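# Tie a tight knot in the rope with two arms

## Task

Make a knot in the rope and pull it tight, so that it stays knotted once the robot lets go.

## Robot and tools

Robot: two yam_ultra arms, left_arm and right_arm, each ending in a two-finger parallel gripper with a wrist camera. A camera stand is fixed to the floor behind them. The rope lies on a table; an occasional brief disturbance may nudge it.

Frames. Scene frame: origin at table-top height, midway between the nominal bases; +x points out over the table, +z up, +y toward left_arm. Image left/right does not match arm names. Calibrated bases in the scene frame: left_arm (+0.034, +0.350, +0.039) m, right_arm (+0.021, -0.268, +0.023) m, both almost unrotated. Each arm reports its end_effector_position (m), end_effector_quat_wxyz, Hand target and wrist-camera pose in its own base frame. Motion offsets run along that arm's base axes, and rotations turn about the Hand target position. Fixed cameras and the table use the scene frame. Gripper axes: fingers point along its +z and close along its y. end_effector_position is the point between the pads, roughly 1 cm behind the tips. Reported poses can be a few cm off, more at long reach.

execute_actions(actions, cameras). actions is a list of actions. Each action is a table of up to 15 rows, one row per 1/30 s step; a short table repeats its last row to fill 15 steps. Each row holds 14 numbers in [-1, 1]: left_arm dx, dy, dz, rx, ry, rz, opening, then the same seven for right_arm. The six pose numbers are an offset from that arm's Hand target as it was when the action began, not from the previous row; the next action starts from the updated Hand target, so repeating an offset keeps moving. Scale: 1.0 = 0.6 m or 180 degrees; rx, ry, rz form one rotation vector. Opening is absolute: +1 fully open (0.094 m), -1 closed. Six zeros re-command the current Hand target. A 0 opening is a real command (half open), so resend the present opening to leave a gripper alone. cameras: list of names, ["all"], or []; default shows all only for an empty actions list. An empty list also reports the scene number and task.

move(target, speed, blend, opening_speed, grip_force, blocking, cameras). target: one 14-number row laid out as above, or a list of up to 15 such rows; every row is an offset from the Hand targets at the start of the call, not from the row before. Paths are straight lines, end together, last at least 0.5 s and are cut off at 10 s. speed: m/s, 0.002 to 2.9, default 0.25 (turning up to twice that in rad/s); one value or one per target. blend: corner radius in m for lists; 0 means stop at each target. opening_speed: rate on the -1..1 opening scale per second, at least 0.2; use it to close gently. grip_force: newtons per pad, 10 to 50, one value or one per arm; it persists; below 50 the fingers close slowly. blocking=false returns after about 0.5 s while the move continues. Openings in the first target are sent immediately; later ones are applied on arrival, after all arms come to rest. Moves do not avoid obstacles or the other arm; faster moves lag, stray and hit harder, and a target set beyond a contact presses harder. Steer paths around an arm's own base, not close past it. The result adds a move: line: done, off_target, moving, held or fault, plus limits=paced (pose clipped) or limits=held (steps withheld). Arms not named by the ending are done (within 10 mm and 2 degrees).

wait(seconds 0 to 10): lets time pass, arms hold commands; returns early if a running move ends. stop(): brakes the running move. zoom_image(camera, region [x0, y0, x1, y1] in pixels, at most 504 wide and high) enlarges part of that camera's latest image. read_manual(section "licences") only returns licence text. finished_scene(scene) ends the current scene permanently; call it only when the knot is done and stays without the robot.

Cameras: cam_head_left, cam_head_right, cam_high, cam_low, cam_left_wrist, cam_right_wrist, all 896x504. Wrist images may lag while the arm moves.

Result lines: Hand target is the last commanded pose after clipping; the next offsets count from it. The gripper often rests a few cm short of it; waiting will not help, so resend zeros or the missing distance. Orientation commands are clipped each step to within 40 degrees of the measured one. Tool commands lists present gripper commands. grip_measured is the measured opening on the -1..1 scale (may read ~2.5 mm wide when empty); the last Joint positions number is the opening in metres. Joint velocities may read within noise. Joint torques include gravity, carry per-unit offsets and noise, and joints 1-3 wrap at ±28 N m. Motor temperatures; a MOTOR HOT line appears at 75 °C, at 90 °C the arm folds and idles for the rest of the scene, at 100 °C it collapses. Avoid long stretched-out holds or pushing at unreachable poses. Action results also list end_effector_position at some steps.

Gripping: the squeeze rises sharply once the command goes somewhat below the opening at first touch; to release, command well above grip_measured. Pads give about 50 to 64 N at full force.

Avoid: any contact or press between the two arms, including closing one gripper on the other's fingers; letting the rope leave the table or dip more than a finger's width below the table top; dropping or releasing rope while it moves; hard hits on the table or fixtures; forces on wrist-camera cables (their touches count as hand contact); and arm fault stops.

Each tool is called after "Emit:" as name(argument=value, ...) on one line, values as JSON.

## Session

Emit:
execute_actions(actions=[])

Emit:
zoom_image(camera="cam_high", region=[300, 130, 620, 330])

Scene clock: 0.00 s.
left_arm: end_effector_position=(+0.3954, +0.0488, +0.1126) grip_measured=+1.000 end_effector_quat_wxyz=(+0.607, -0.098, +0.787, +0.050) | right_arm: end_effector_position=(+0.3911, -0.0388, +0.1070) grip_measured=+1.000 end_effector_quat_wxyz=(+0.584, +0.097, +0.802, -0.077)
Joint positions: left_arm=[0.054 1.534 0.345 0.925 -0.146 -0.081 0.094] | right_arm=[0.012 1.499 0.36 0.818 0.249 0.072 0.094]
Joint velocities: within noise
Joint torques (N m): no reading
Motor temperatures (°C): left_arm=[29 35 34 31 31 31 29] | right_arm=[30 38 38 31 30 31 30]
Heat: left arm: 35 °C; right arm: 38 °C.
Hand target: left_arm +0.3957, +0.0489, +0.1127; +0.606, -0.098, +0.788, +0.050 | right_arm +0.3916, -0.0390, +0.1081; +0.584, +0.097, +0.802, -0.077
Tool commands: left_gripper/opening=+1.0 right_gripper/opening=+1.0
camera_calibration:
cam_left_wrist: T_world_to_cam=[[0.195727, -0.9802, 0.0299935, -0.0309013], [-0.6229, -0.147888, -0.768196, 0.377148], [0.757421, 0.131674, -0.639512, -0.141227], [0, 0, 0, 1]] pos_world=[0.347942, 0.0440819, 0.200334]
cam_right_wrist: T_world_to_cam=[[-0.245398, -0.969327, 0.0135978, 0.0580109], [-0.624685, 0.14739, -0.76684, 0.373242], [0.741315, -0.196676, -0.641694, -0.143542], [0, 0, 0, 1]] pos_world=[0.353805, -0.0270119, 0.193318]

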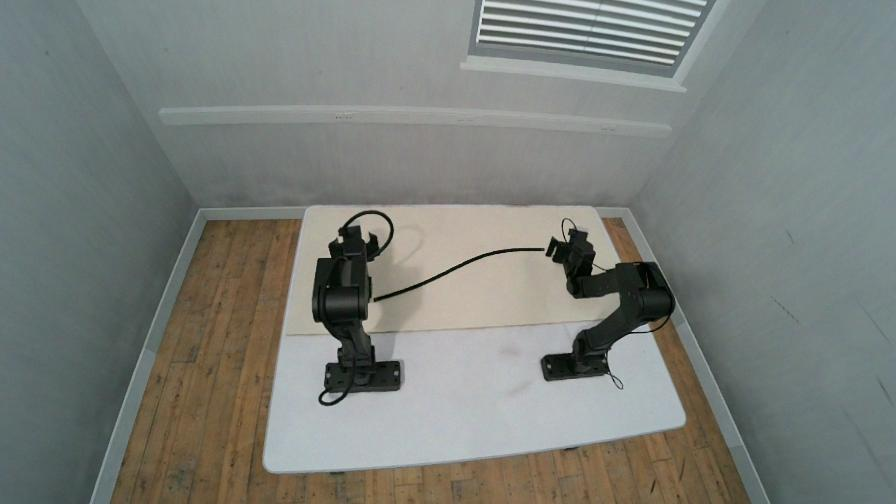

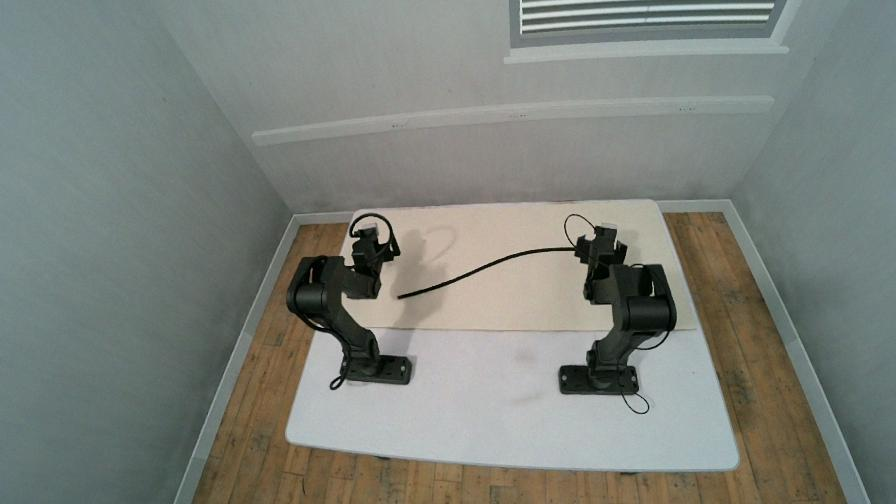

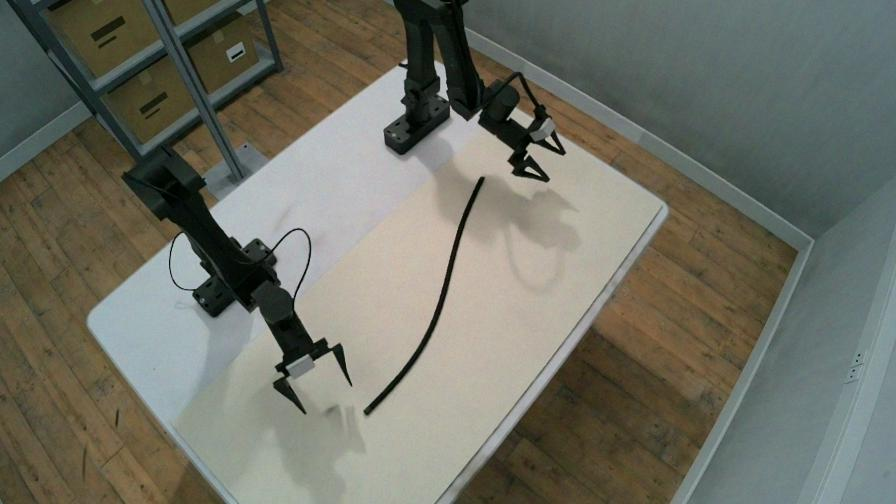

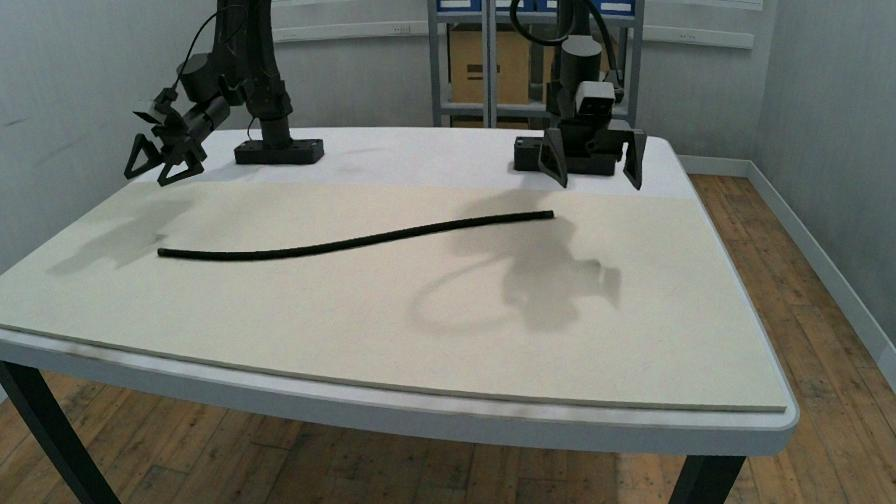

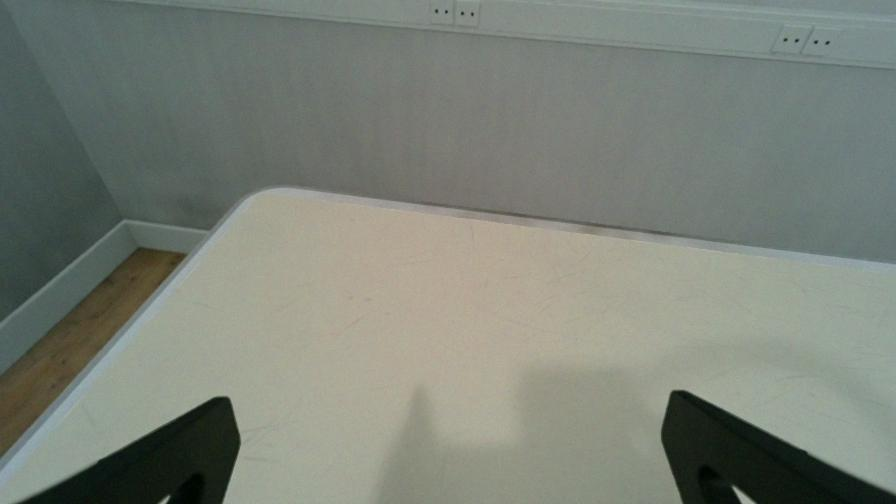

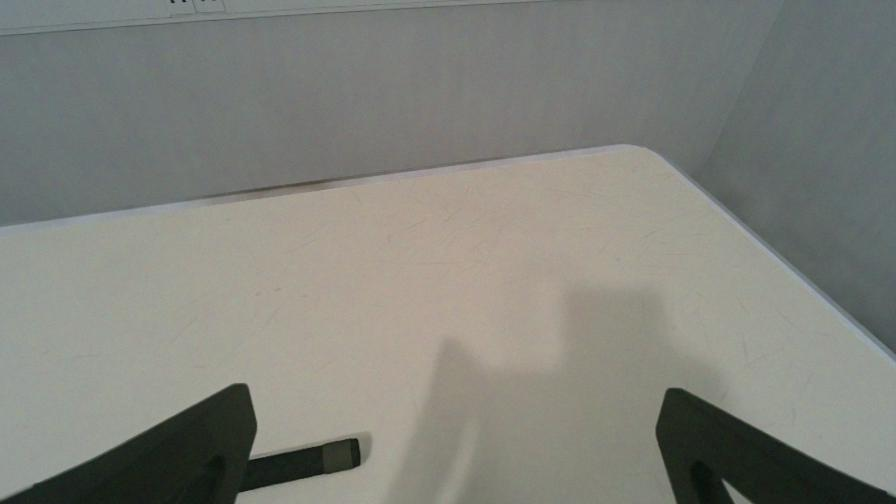

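Scaled by 1.575.

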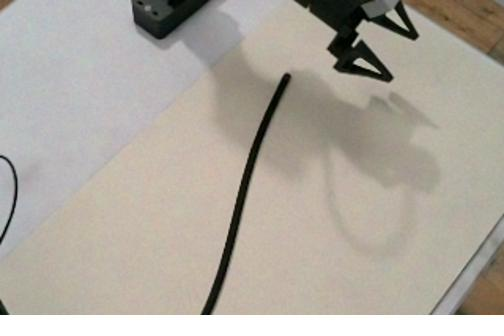

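Emit:
move(target=[-0.2595,-0.1565,0.0,-0.3846,0.2478,0.4243,-0.2,0.1057,0.098,-0.03,0.3956,0.2058,-0.4552,-0.2], speed=0.3, cameras=["cam_left_wrist","cam_right_wrist"])

Scene clock: 83.07 s.
left_arm: end_effector_position=(+0.2378, -0.0457, +0.1067) grip_measured=-0.198 end_effector_quat_wxyz=(-0.001, +0.788, -0.615, +0.003) | right_arm: end_effector_position=(+0.4551, +0.0224, +0.0971) grip_measured=-0.197 end_effector_quat_wxyz=(+0.007, +0.816, +0.578, +0.013)
Joint positions: left_arm=[-0.193 1.455 1.121 -1.23 0.002 -2.009 0.038] | right_arm=[0.046 2.313 2.209 -1.437 -0.002 1.954 0.038]
Joint torques (N m): left_arm=[0.54 -4.93 9.26 0.08 0.01 -0.09] | right_arm=[-0.39 -8.95 8.91 0.32 0 0.11]
Motor temperatures (°C): left_arm=[29 36 35 39 31 31 29] | right_arm=[30 38 40 37 30 31 30]
Heat: left arm: 39 °C; right arm: 40 °C.
Hand target: left_arm +0.2399, -0.0450, +0.1126; +0.001, +0.793, -0.609, +0.001 | right_arm +0.4550, +0.0198, +0.0901; +0.000, +0.819, +0.574, +0.000
Off the commanded pose: left_arm 0.006 m, 1 deg | right_arm 0.007 m, 2 deg.
move: done
camera_calibration:
cam_left_wrist: T_world_to_cam=[[0.973195, 0.228989, 0.0213423, -0.221169], [0.19861, -0.883608, 0.424017, -0.095666], [0.115953, -0.408413, -0.905403, 0.143055], [0, 0, 0, 1]] pos_world=[0.217653, 0.0245393, 0.174806]
cam_right_wrist: T_world_to_cam=[[-0.944244, 0.328269, -0.0253537, 0.425943], [0.293335, 0.873727, 0.388015, -0.149514], [0.149525, 0.358943, -0.921304, 0.0987585], [0, 0, 0, 1]] pos_world=[0.431285, -0.0446382, 0.159799]
Images, in order (width x height): cam_left_wrist 896x504, cam_right_wrist 896x504.

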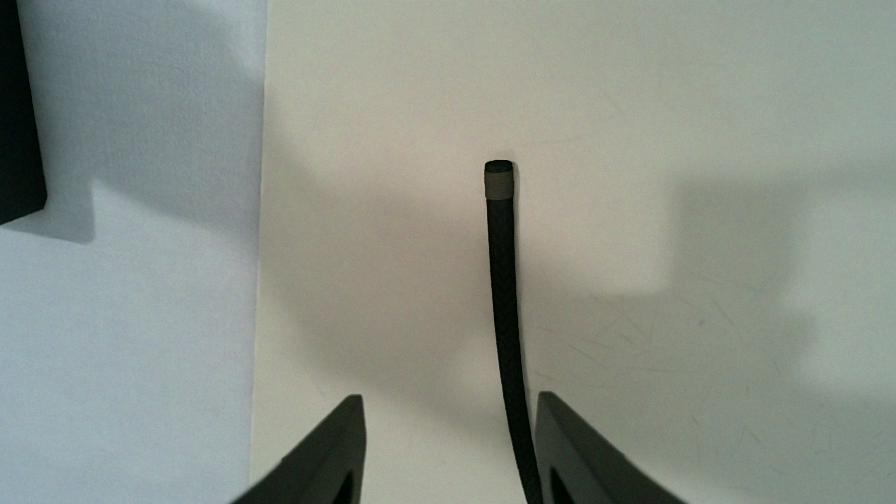

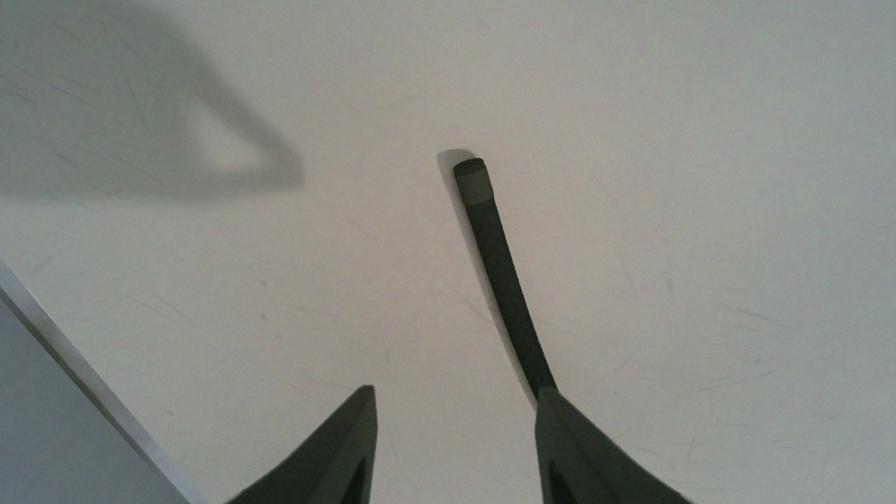

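Emit:
move(target=[[0.05,-0.0093,-0.2343,0,0,0,-0.2,-0.0223,0.0045,-0.187,0,0,0,-0.2],[0.05,-0.0093,-0.2343,0,0,0,-1,-0.0223,0.0045,-0.187,0,0,0,-1]], speed=0.15, opening_speed=1.5, grip_force=35, cameras=["cam_left_wrist","cam_right_wrist"])

Scene clock: 99.53 s.
left_arm: end_effector_position=(+0.2737, -0.0520, -0.0204) grip_measured=-0.790 end_effector_quat_wxyz=(-0.001, +0.790, -0.613, +0.006) | right_arm: end_effector_position=(+0.4493, +0.0222, -0.0049) grip_measured=-0.754 end_effector_quat_wxyz=(+0.008, +0.818, +0.575, +0.015)
Joint positions: left_arm=[-0.19 1.767 0.902 -0.695 0.003 -2.011 0.01] | right_arm=[0.046 2.313 1.801 -1.024 -0.003 1.962 0.012]
Joint torques (N m): left_arm=[0.34 -6.86 4.18 0.57 -0.01 -0.07] | right_arm=[0.16 -9.69 4.31 0.75 0.01 0.1]
Heat: left arm: 36 °C; right arm: 40 °C.
Hand target: left_arm +0.2701, -0.0505, -0.0278; +0.001, +0.793, -0.609, +0.001 | right_arm +0.4416, +0.0225, -0.0221; +0.000, +0.819, +0.574, +0.000
Off the commanded pose: left_arm 0.009 m, 1 deg | right_arm 0.019 m, 2 deg.
grip_force (N): 35, 35
move: off_target (right_arm); target 2's new opening was sent with right_arm's hand 0.017 m and 0 deg from that target
camera_calibration:
cam_left_wrist: T_world_to_cam=[[0.972036, 0.233496, 0.025018, -0.25132], [0.200849, -0.88184, 0.426635, -0.0549883], [0.12168, -0.40968, -0.904078, 0.0196374], [0, 0, 0, 1]] pos_world=[0.252947, 0.0182365, 0.0475012]
cam_right_wrist: T_world_to_cam=[[-0.941629, 0.335414, -0.0288541, 0.416464], [0.298304, 0.871023, 0.390299, -0.110267], [0.156044, 0.358909, -0.920236, 0.00277096], [0, 0, 0, 1]] pos_world=[0.424615, -0.0446371, 0.0576038]
Images, in order (width x height): cam_left_wrist 896x504, cam_right_wrist 896x504.

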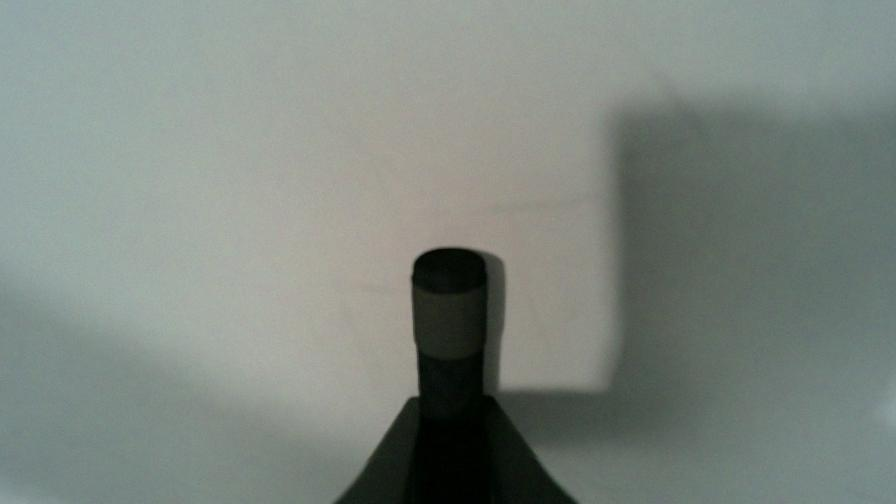

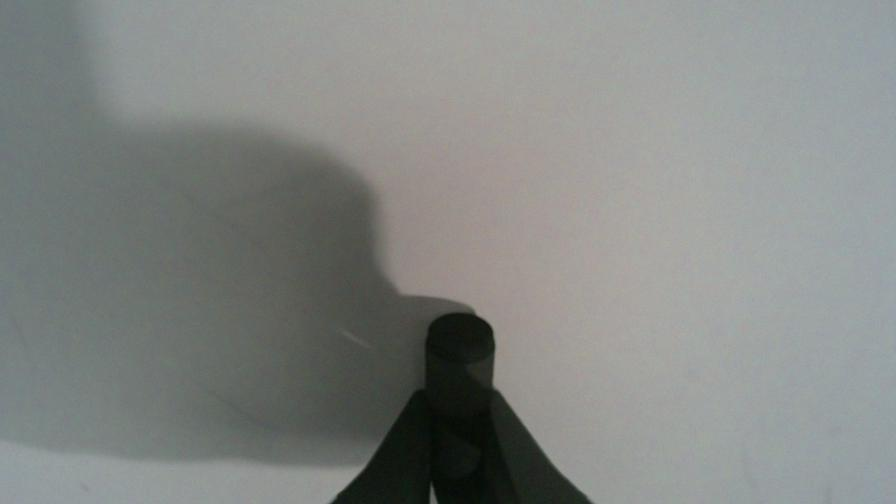

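Emit:
move(target=[[0.231,-0.223,0.01,0,0,-0.333,-1,-0.024,0.3315,0.079,0,0,0.5,-1],[0.231,-0.223,0.0,0,0,-0.333,-1,-0.1415,0.4473,0.1035,0,0,0.889,-1],[0.231,-0.223,0.0,0,0,-0.333,-1,-0.276,0.579,0.1035,0,0,-0.889,-1]], speed=0.2, blend=[0.03,0.03,0], cameras=["cam_right_wrist","cam_high","cam_low"])

Emit:
zoom_image(camera="cam_high", region=[320, 160, 560, 310])

Scene clock: 134.13 s.
left_arm: end_effector_position=(+0.4051, -0.1770, -0.0161) grip_measured=-0.794 end_effector_quat_wxyz=(+0.001, -0.387, +0.922, +0.003) | right_arm: end_effector_position=(+0.3607, +0.2914, +0.0264) grip_measured=-0.757 end_effector_quat_wxyz=(-0.010, -0.405, +0.914, -0.001)
Joint positions: left_arm=[-0.417 2.331 1.788 -1.029 -0.006 -1.212 0.01] | right_arm=[0.676 2.414 2.105 -1.281 -0.002 -0.157 0.011]
Joint torques (N m): left_arm=[-0.58 -10.76 7.87 0.52 0.08 0.03] | right_arm=[-0.13 -11.96 6.42 0.42 0.01 0.06]
Motor temperatures (°C): left_arm=[29 36 35 34 31 31 30] | right_arm=[30 41 39 34 30 31 30]
Heat: left arm: 36 °C; right arm: 41 °C.
Hand target: left_arm +0.4086, -0.1843, -0.0280; -0.002, -0.383, +0.924, +0.000 | right_arm +0.3613, +0.2908, +0.0264; -0.009, -0.403, +0.915, -0.001 (not the last commanded pose)
Off the commanded pose: left_arm 0.014 m, 1 deg | right_arm 0.116 m, 42 deg.
grip_force (N): 35, 35
move: held (right_arm; a check stopped the path), off_target (left_arm; braked when a check withheld steps of right_arm); path passed 1 of 3 targets; limits=held
pose unreachable (right arm): on one or more control steps of this call, first in action 0 (counted from 0), this arm could not follow its commanded pose, so it was not sent that pose on those steps. It may still have moved: this result reports where it is.
cause: moving toward the commanded pose would bring a part of the arm too close to another arm (this arm's wrist (the part past joint 4) and the left arm's wrist (the part past joint 4), at the place that arm is still heading or pushing toward).
camera_calibration:
cam_right_wrist: T_world_to_cam=[[0.742495, -0.669843, -0.00331596, -0.0715301], [-0.614951, -0.683595, 0.393107, 0.451847], [-0.265587, -0.289841, -0.919487, 0.289931], [0, 0, 0, 1]] pos_world=[0.407976, 0.345, 0.0887263]
Images, in order (width x height): cam_high 896x504, cam_low 896x504, cam_right_wrist 896x504.

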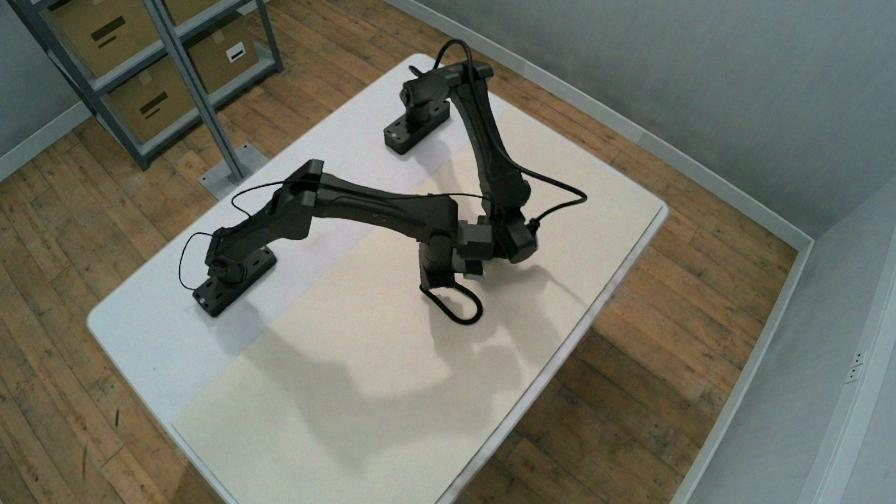

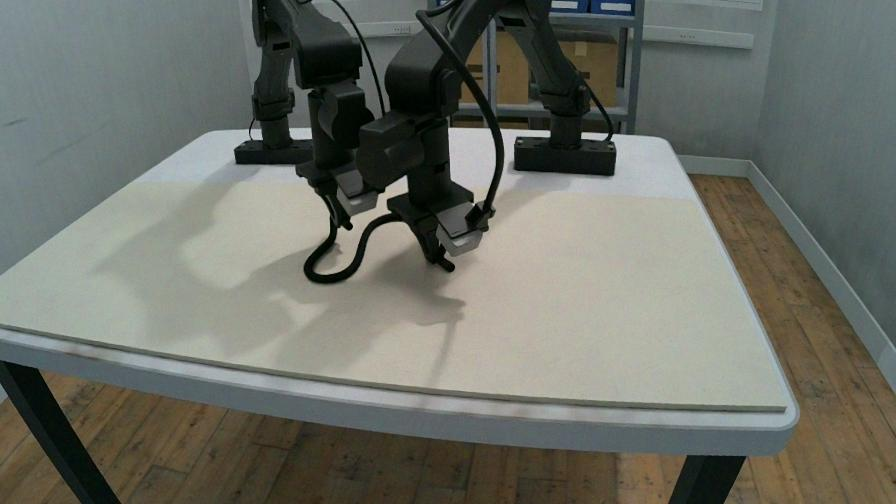

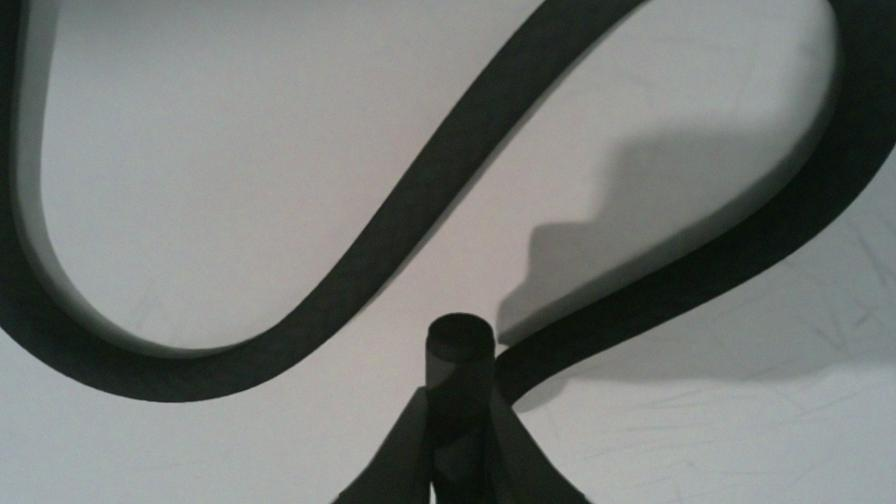

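Scaled by 2.100.

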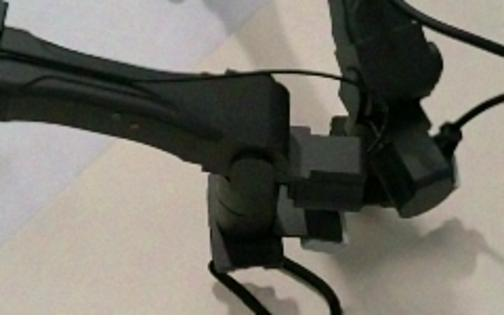

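Emit:
move(target=[[-0.13,0.065,0.0,0,0,0.24,-1,0,0,0,0,0,0,-1],[-0.13,0.065,0.0,0,0,0.24,-0.5,0,0,0,0,0,0,-1],[-0.13,0.065,0.2,0,0,0.24,-0.5,0,0,0,0,0,0,-1],[-0.13,0.3,0.2,0,0,0.24,-0.5,0,0,0.06,0,0,0,-1]], speed=0.2, opening_speed=1.5, blend=[0,0,0.03,0], cameras=["cam_right_wrist","cam_left_wrist","cam_high","cam_low"])

Emit:
zoom_image(camera="cam_high", region=[320, 160, 560, 310])

Scene clock: 198.83 s.
left_arm: end_effector_position=(+0.3429, -0.0039, +0.0899) grip_measured=-0.502 end_effector_quat_wxyz=(-0.004, +0.698, -0.716, +0.011) | right_arm: end_effector_position=(+0.3575, +0.2887, +0.0537) grip_measured=-0.757 end_effector_quat_wxyz=(-0.018, -0.405, +0.914, -0.004)
Joint positions: left_arm=[-0.009 1.831 1.458 -1.177 0.01 -1.555 0.023] | right_arm=[0.676 2.414 2.212 -1.407 -0.002 -0.157 0.011]
Joint torques (N m): left_arm=[-0.31 -12.05 4.83 0.13 -0.08 0.02] | right_arm=[-0.13 -12.07 8.88 0.23 0 0.06]
Motor temperatures (°C): left_arm=[29 41 35 33 31 31 30] | right_arm=[30 42 41 33 30 31 31]
Heat: left arm: 41 °C; right arm: 42 °C.
Hand target: left_arm +0.3307, -0.0043, +0.0921; +0.001, +0.696, -0.718, +0.001 | right_arm +0.3613, +0.2908, +0.0625; -0.009, -0.403, +0.915, -0.001
Off the commanded pose: left_arm 0.012 m, 1 deg | right_arm 0.010 m, 1 deg.
grip_force (N): 35, 35
move: off_target (left_arm); target 2's new opening was sent with left_arm's hand 0.028 m and 5 deg from that target
camera_calibration:
cam_left_wrist: T_world_to_cam=[[0.998541, -0.0392768, 0.0370589, -0.343863], [-0.0513786, -0.902257, 0.428126, 0.0128223], [0.0166213, -0.429406, -0.902959, 0.166485], [0, 0, 0, 1]] pos_world=[0.341253, 0.0695529, 0.157583]
cam_right_wrist: T_world_to_cam=[[0.74246, -0.669861, -0.00623984, -0.070646], [-0.609186, -0.679025, 0.409655, 0.433087], [-0.278649, -0.300351, -0.912219, 0.320677], [0, 0, 0, 1]] pos_world=[0.405638, 0.343069, 0.114671]
Images, in order (width x height): cam_high 896x504, cam_low 896x504, cam_left_wrist 896x504, cam_right_wrist 896x504.

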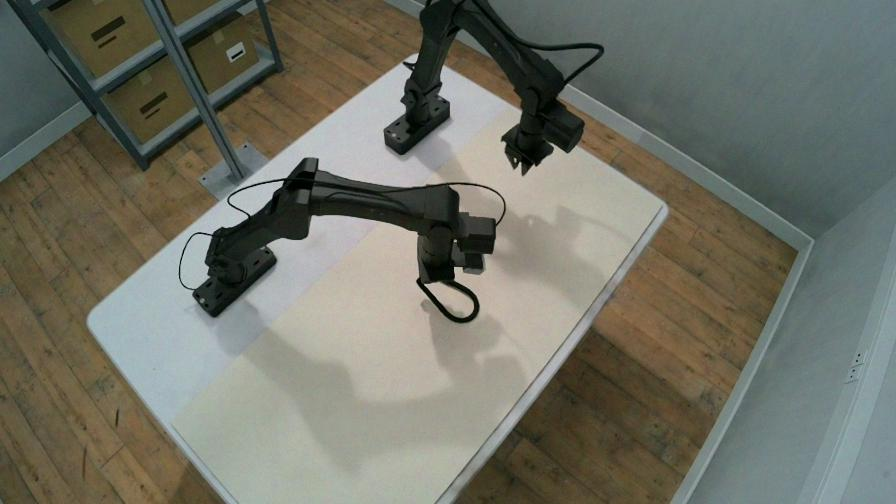

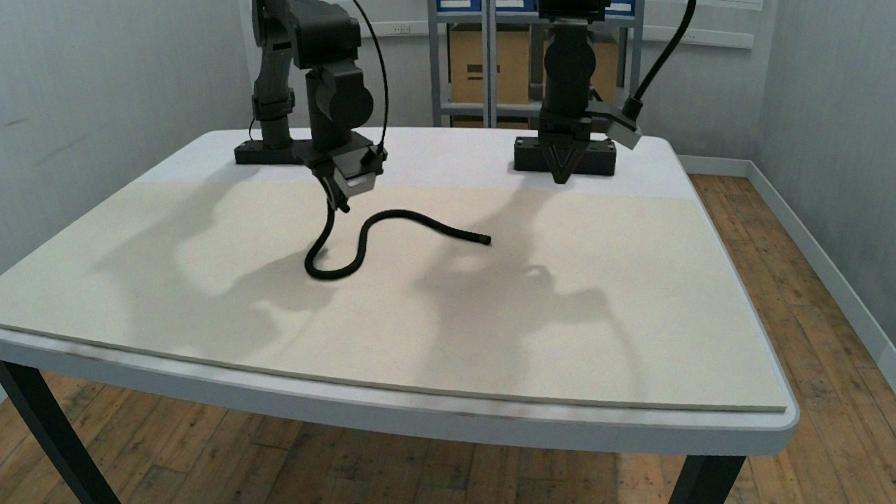

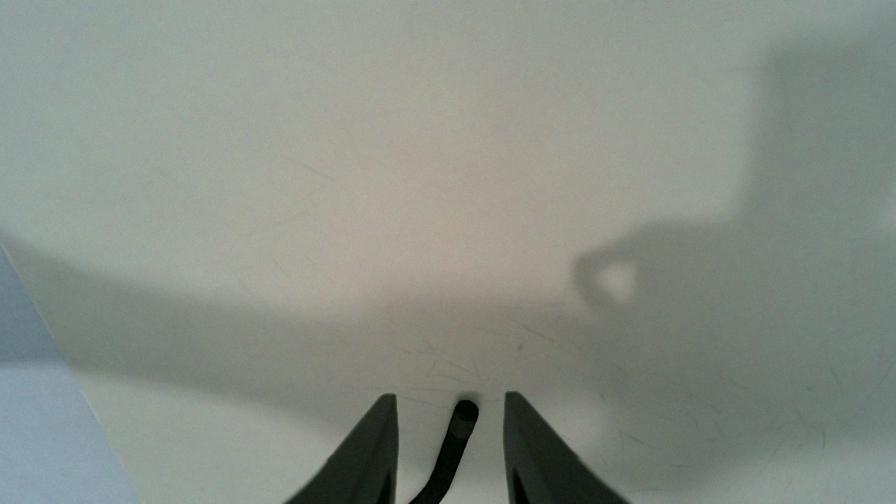

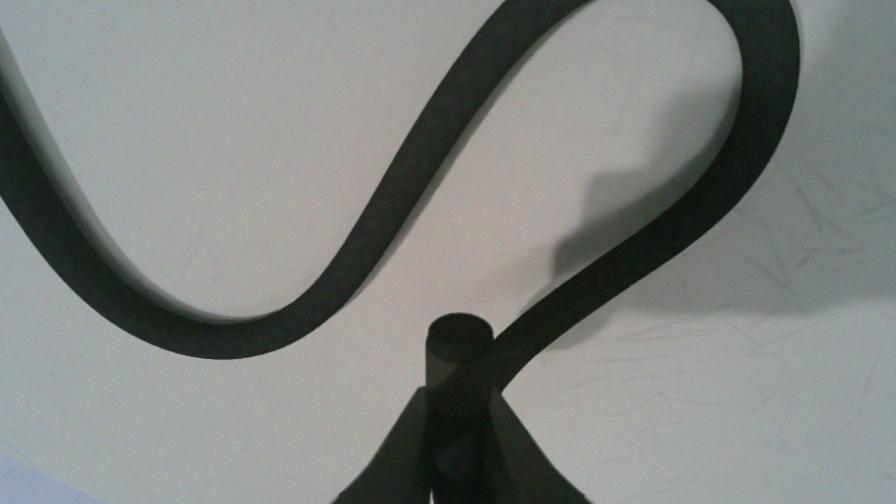

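Scaled by 2.100.

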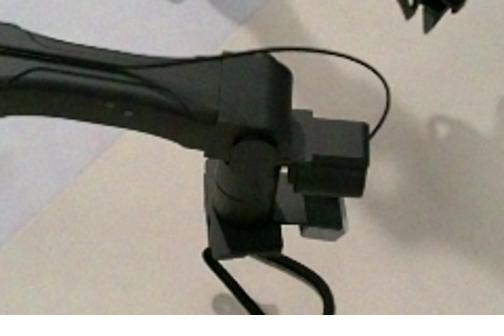

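Emit:
move(target=[[0,0,0.0,0,0,0.0,-0.5,-0.044,0.1237,0,0,0,0.317,-1],[0,0,0.0,0,0,0.0,-0.5,-0.044,0.1237,-0.124,0,0,0.317,-1]], speed=0.15, cameras=["cam_right_wrist","cam_left_wrist","cam_low"])

Emit:
zoom_image(camera="cam_low", region=[280, 150, 530, 300])

Scene clock: 233.30 s.
left_arm: end_effector_position=(+0.3429, -0.0039, +0.0899) grip_measured=-0.502 end_effector_quat_wxyz=(-0.004, +0.698, -0.716, +0.011) | right_arm: end_effector_position=(+0.3401, +0.3658, +0.0068) grip_measured=-0.757 end_effector_quat_wxyz=(-0.008, +0.787, -0.616, +0.008)
Joint positions: left_arm=[-0.009 1.831 1.458 -1.177 0.01 -1.555 0.023] | right_arm=[0.825 2.576 2.325 -1.302 0.014 -0.989 0.011]
Joint torques (N m): left_arm=[-0.32 -12.03 4.83 0.14 -0.09 0.02] | right_arm=[0.47 -10.85 5.15 0.7 0 -0.02]
Heat: left arm: 42 °C; right arm: 43 °C.
Hand target: left_arm +0.3307, -0.0043, +0.0921; +0.001, +0.696, -0.718, +0.001 | right_arm +0.3349, +0.3650, -0.0120; +0.008, +0.791, -0.612, +0.006
Off the commanded pose: left_arm 0.012 m, 1 deg | right_arm 0.019 m, 2 deg.
grip_force (N): 35, 35
move: off_target (left_arm, right_arm)
camera_calibration:
cam_left_wrist: T_world_to_cam=[[0.998515, -0.0399459, 0.0370366, -0.343904], [-0.0519736, -0.902226, 0.428121, 0.0130301], [0.0163137, -0.42941, -0.902962, 0.16659], [0, 0, 0, 1]] pos_world=[0.341353, 0.069554, 0.157583]
cam_right_wrist: T_world_to_cam=[[0.969715, 0.242977, 0.0247969, -0.417849], [0.216002, -0.90056, 0.377272, 0.294611], [0.114, -0.36049, -0.925771, 0.184808], [0, 0, 0, 1]] pos_world=[0.32049, 0.433465, 0.0703025]
Images, in order (width x height): cam_low 896x504, cam_left_wrist 896x504, cam_right_wrist 896x504.

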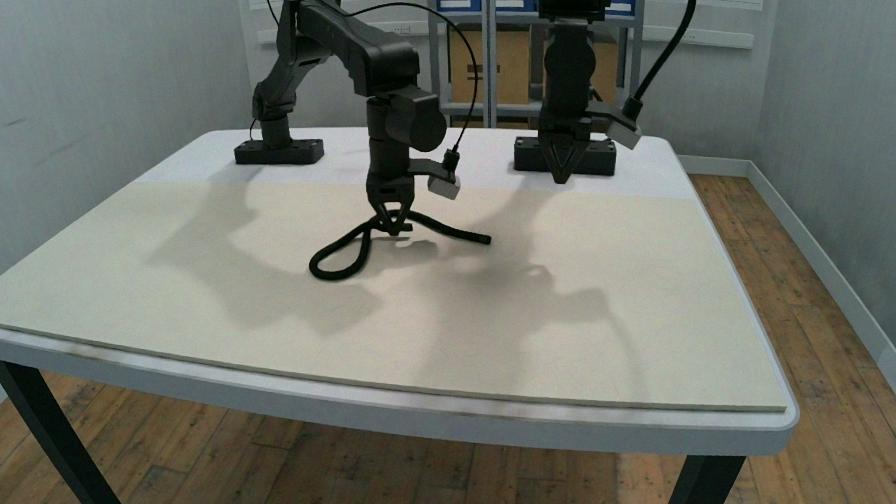

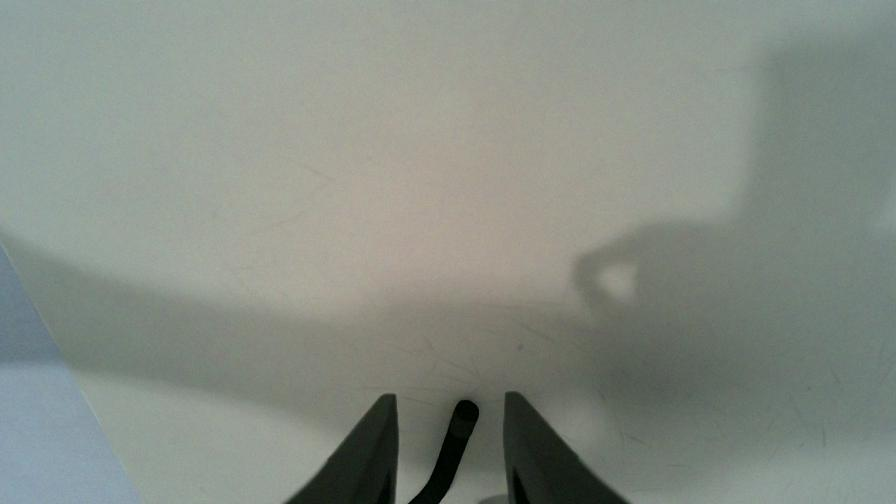

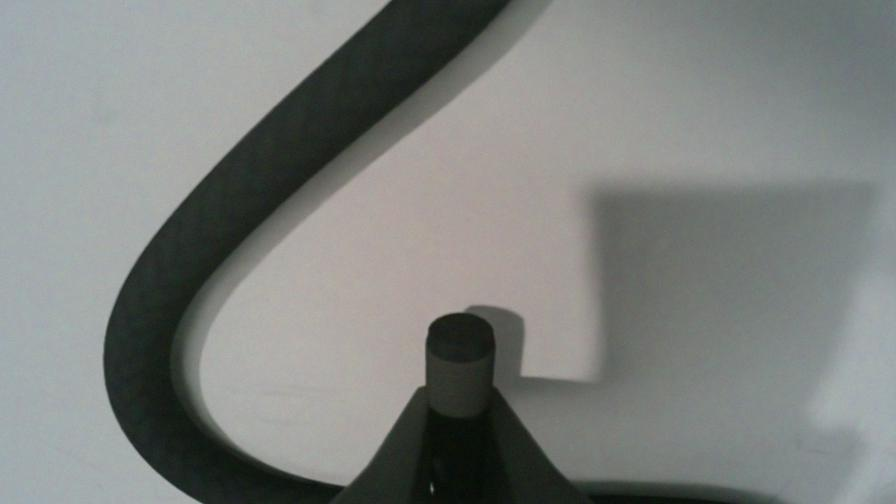

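Scaled by 2.016.

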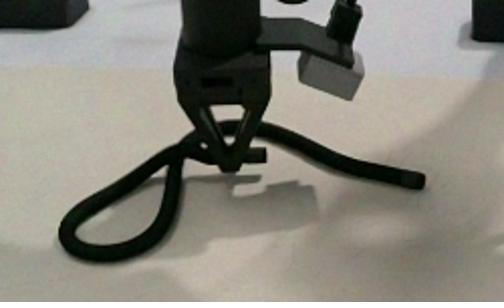

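Emit:
move(target=[[0,0,0.0,0,0,0.0,-0.5,0,0,-0.018,0,0,0,-1],[0,0,0.0,0,0,0.0,-0.5,0,0,-0.018,0,0,0,-0.4],[0,0,0.0,0,0,0.0,-0.5,0,-0.03,0.24,0,0,-0.25,-0.4]], speed=0.15, opening_speed=1, cameras=["cam_right_wrist","cam_left_wrist","cam_low","cam_high"])

Emit:
zoom_image(camera="cam_low", region=[280, 150, 530, 300])

Scene clock: 246.57 s.
left_arm: end_effector_position=(+0.3429, -0.0039, +0.0899) grip_measured=-0.502 end_effector_quat_wxyz=(-0.004, +0.698, -0.716, +0.011) | right_arm: end_effector_position=(+0.3372, +0.3535, +0.1182) grip_measured=-0.403 end_effector_quat_wxyz=(+0.051, -0.503, +0.863, +0.011)
Joint positions: left_arm=[-0.009 1.831 1.458 -1.177 0.01 -1.555 0.023] | right_arm=[0.809 2.451 2.536 -1.551 0.007 -0.245 0.028]
Joint torques (N m): left_arm=[-0.32 -12.04 4.83 0.14 -0.08 0.04] | right_arm=[-0.62 -14.89 5.26 0.55 -0.07 0.12]
Heat: left arm: 42 °C; right arm: 43 °C.
Hand target: left_arm +0.3307, -0.0043, +0.0921; +0.001, +0.696, -0.718, +0.001 | right_arm +0.3348, +0.3470, +0.1319; -0.009, -0.497, +0.868, -0.002
Off the commanded pose: left_arm 0.012 m, 1 deg | right_arm 0.015 m, 7 deg.
joint sent to its limit (right arm) — joint 4 (wrist pitch), lower limit. The joint targets are off in orientation, not in position.
grip_force (N): 35, 35
move: off_target (left_arm, right_arm); target 2's new opening was sent with right_arm's hand 0.023 m and 2 deg from that target
camera_calibration:
cam_left_wrist: T_world_to_cam=[[0.998515, -0.0399459, 0.0370366, -0.343904], [-0.0519736, -0.902226, 0.428121, 0.0130301], [0.0163137, -0.42941, -0.902962, 0.16659], [0, 0, 0, 1]] pos_world=[0.341353, 0.069554, 0.157583]
cam_right_wrist: T_world_to_cam=[[0.869817, -0.492172, 0.0344269, -0.122411], [-0.48096, -0.830309, 0.28154, 0.46365], [-0.109981, -0.261446, -0.958932, 0.328171], [0, 0, 0, 1]] pos_world=[0.365565, 0.410525, 0.188372]
Images, in order (width x height): cam_high 896x504, cam_low 896x504, cam_left_wrist 896x504, cam_right_wrist 896x504.

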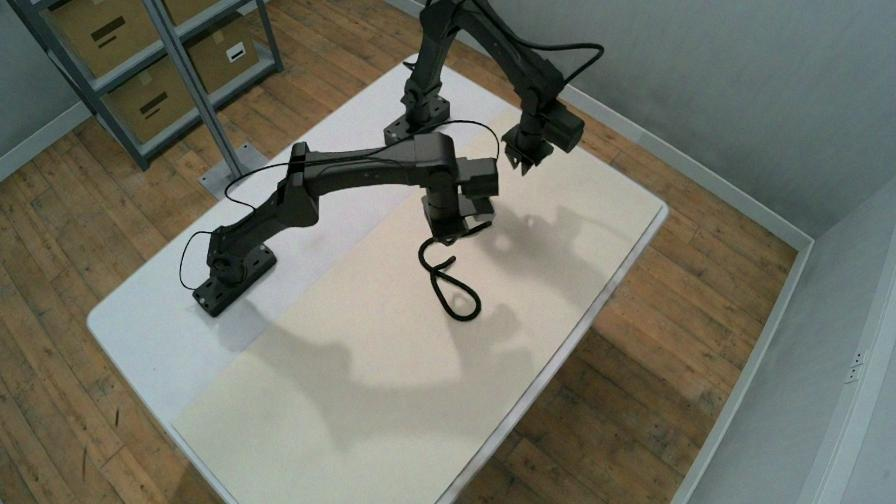

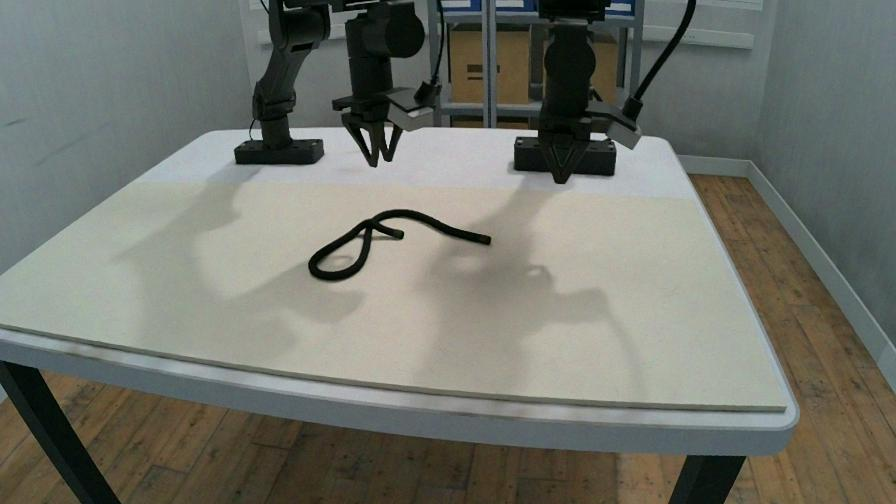

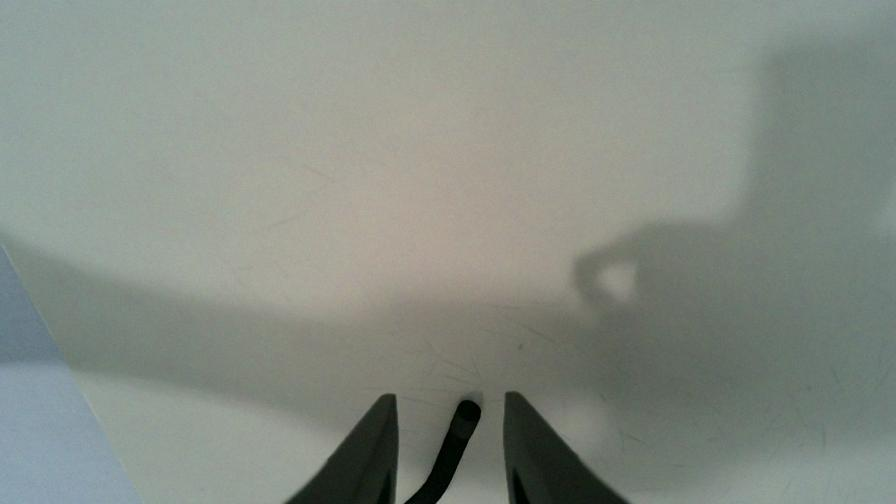

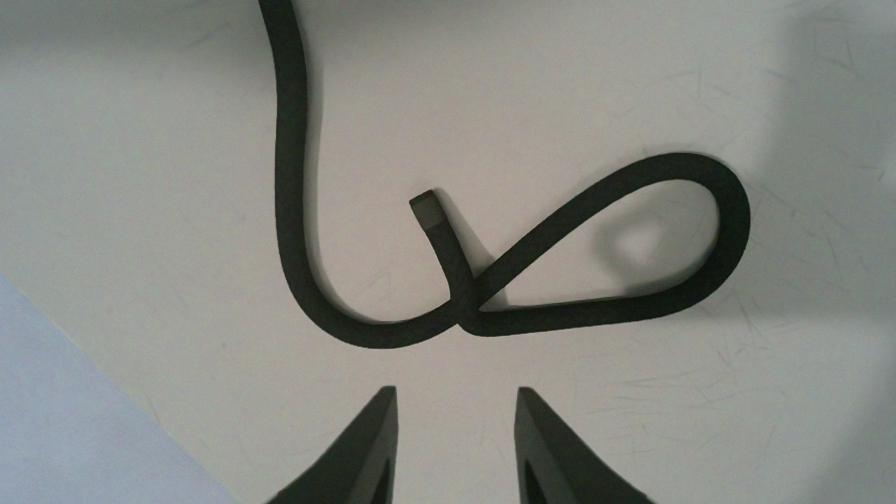

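Scaled by 2.016.

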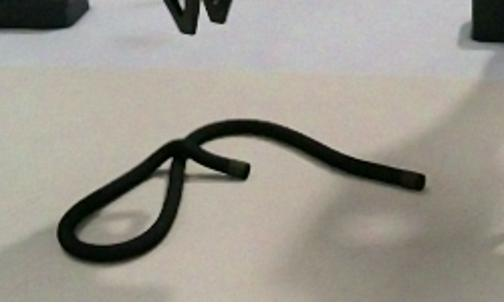

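Emit:
move(target=[[0,-0.1,0.03,0,0,-0.55,-0.4,0,-0.2,0,0,0,0,-0.4],[0.007,-0.25,0,0,0,0.888,-0.3,0,-0.3,0,0,0,-0.3,-0.4]], speed=0.25, blend=[0.03,0], cameras=["cam_left_wrist","cam_right_wrist"])

Scene clock: 296.33 s.
left_arm: end_effector_position=(+0.3249, -0.1480, +0.0905) grip_measured=-0.302 end_effector_quat_wxyz=(-0.012, +0.825, +0.565, -0.005) | right_arm: end_effector_position=(+0.3356, +0.1697, +0.1248) grip_measured=-0.403 end_effector_quat_wxyz=(-0.022, -0.055, +0.998, -0.005)
Joint positions: left_arm=[-0.432 1.929 1.59 -1.257 -0.003 1.51 0.033] | right_arm=[0.462 2.025 1.862 -1.451 -0.008 0.352 0.028]
Joint torques (N m): left_arm=[-0.29 -9.05 9.24 0.39 -0.02 0.1] | right_arm=[-0.53 -12.05 4.68 0.54 -0.03 0.09]
Motor temperatures (°C): left_arm=[29 42 36 32 31 31 29] | right_arm=[30 50 39 32 30 31 30]
Heat: left arm: 42 °C; right arm: 50 °C.
Hand target: left_arm +0.3348, -0.1544, +0.0920; -0.001, +0.829, +0.559, +0.001 | right_arm +0.3349, +0.1671, +0.1319; -0.009, -0.049, +0.999, +0.002
Off the commanded pose: left_arm 0.012 m, 2 deg | right_arm 0.008 m, 2 deg.
grip_force (N): 35, 35
move: off_target (left_arm); target 2's new opening was sent with left_arm's hand 0.012 m and 2 deg from that target
camera_calibration:
cam_left_wrist: T_world_to_cam=[[-0.925798, 0.375799, 0.0409024, 0.354684], [0.356679, 0.832567, 0.423807, 0.00609887], [0.125212, 0.406949, -0.904829, 0.194146], [0, 0, 0, 1]] pos_world=[0.301881, -0.217375, 0.158576]
cam_right_wrist: T_world_to_cam=[[0.112968, -0.993555, 0.00926272, 0.130583], [-0.903535, -0.0988455, 0.416958, 0.309164], [-0.413355, -0.0554721, -0.908879, 0.346932], [0, 0, 0, 1]] pos_world=[0.407995, 0.179546, 0.185201]
Images, in order (width x height): cam_left_wrist 896x504, cam_right_wrist 896x504.

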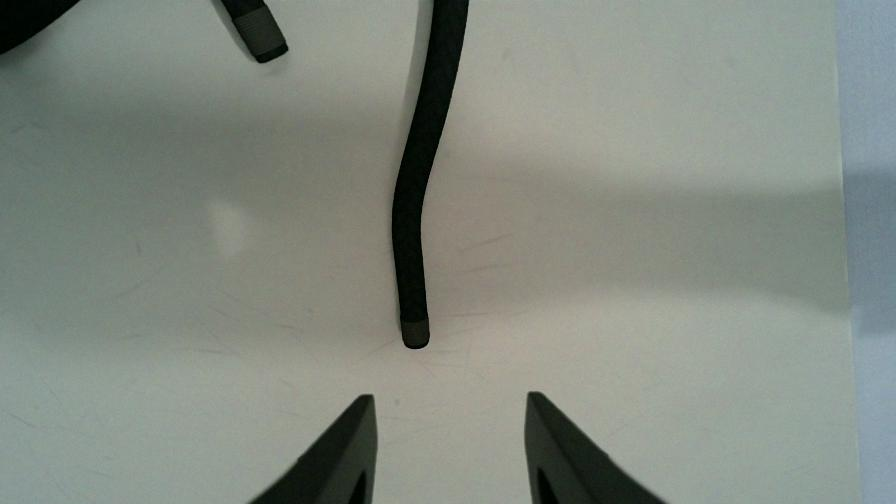

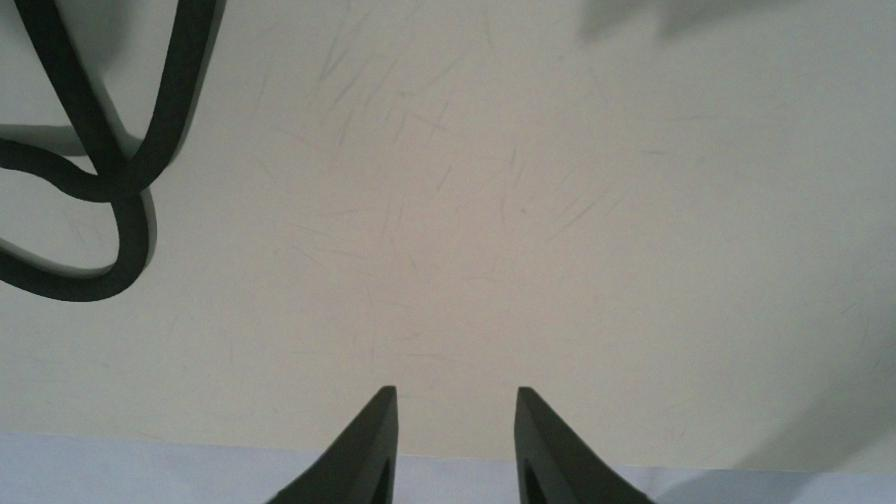

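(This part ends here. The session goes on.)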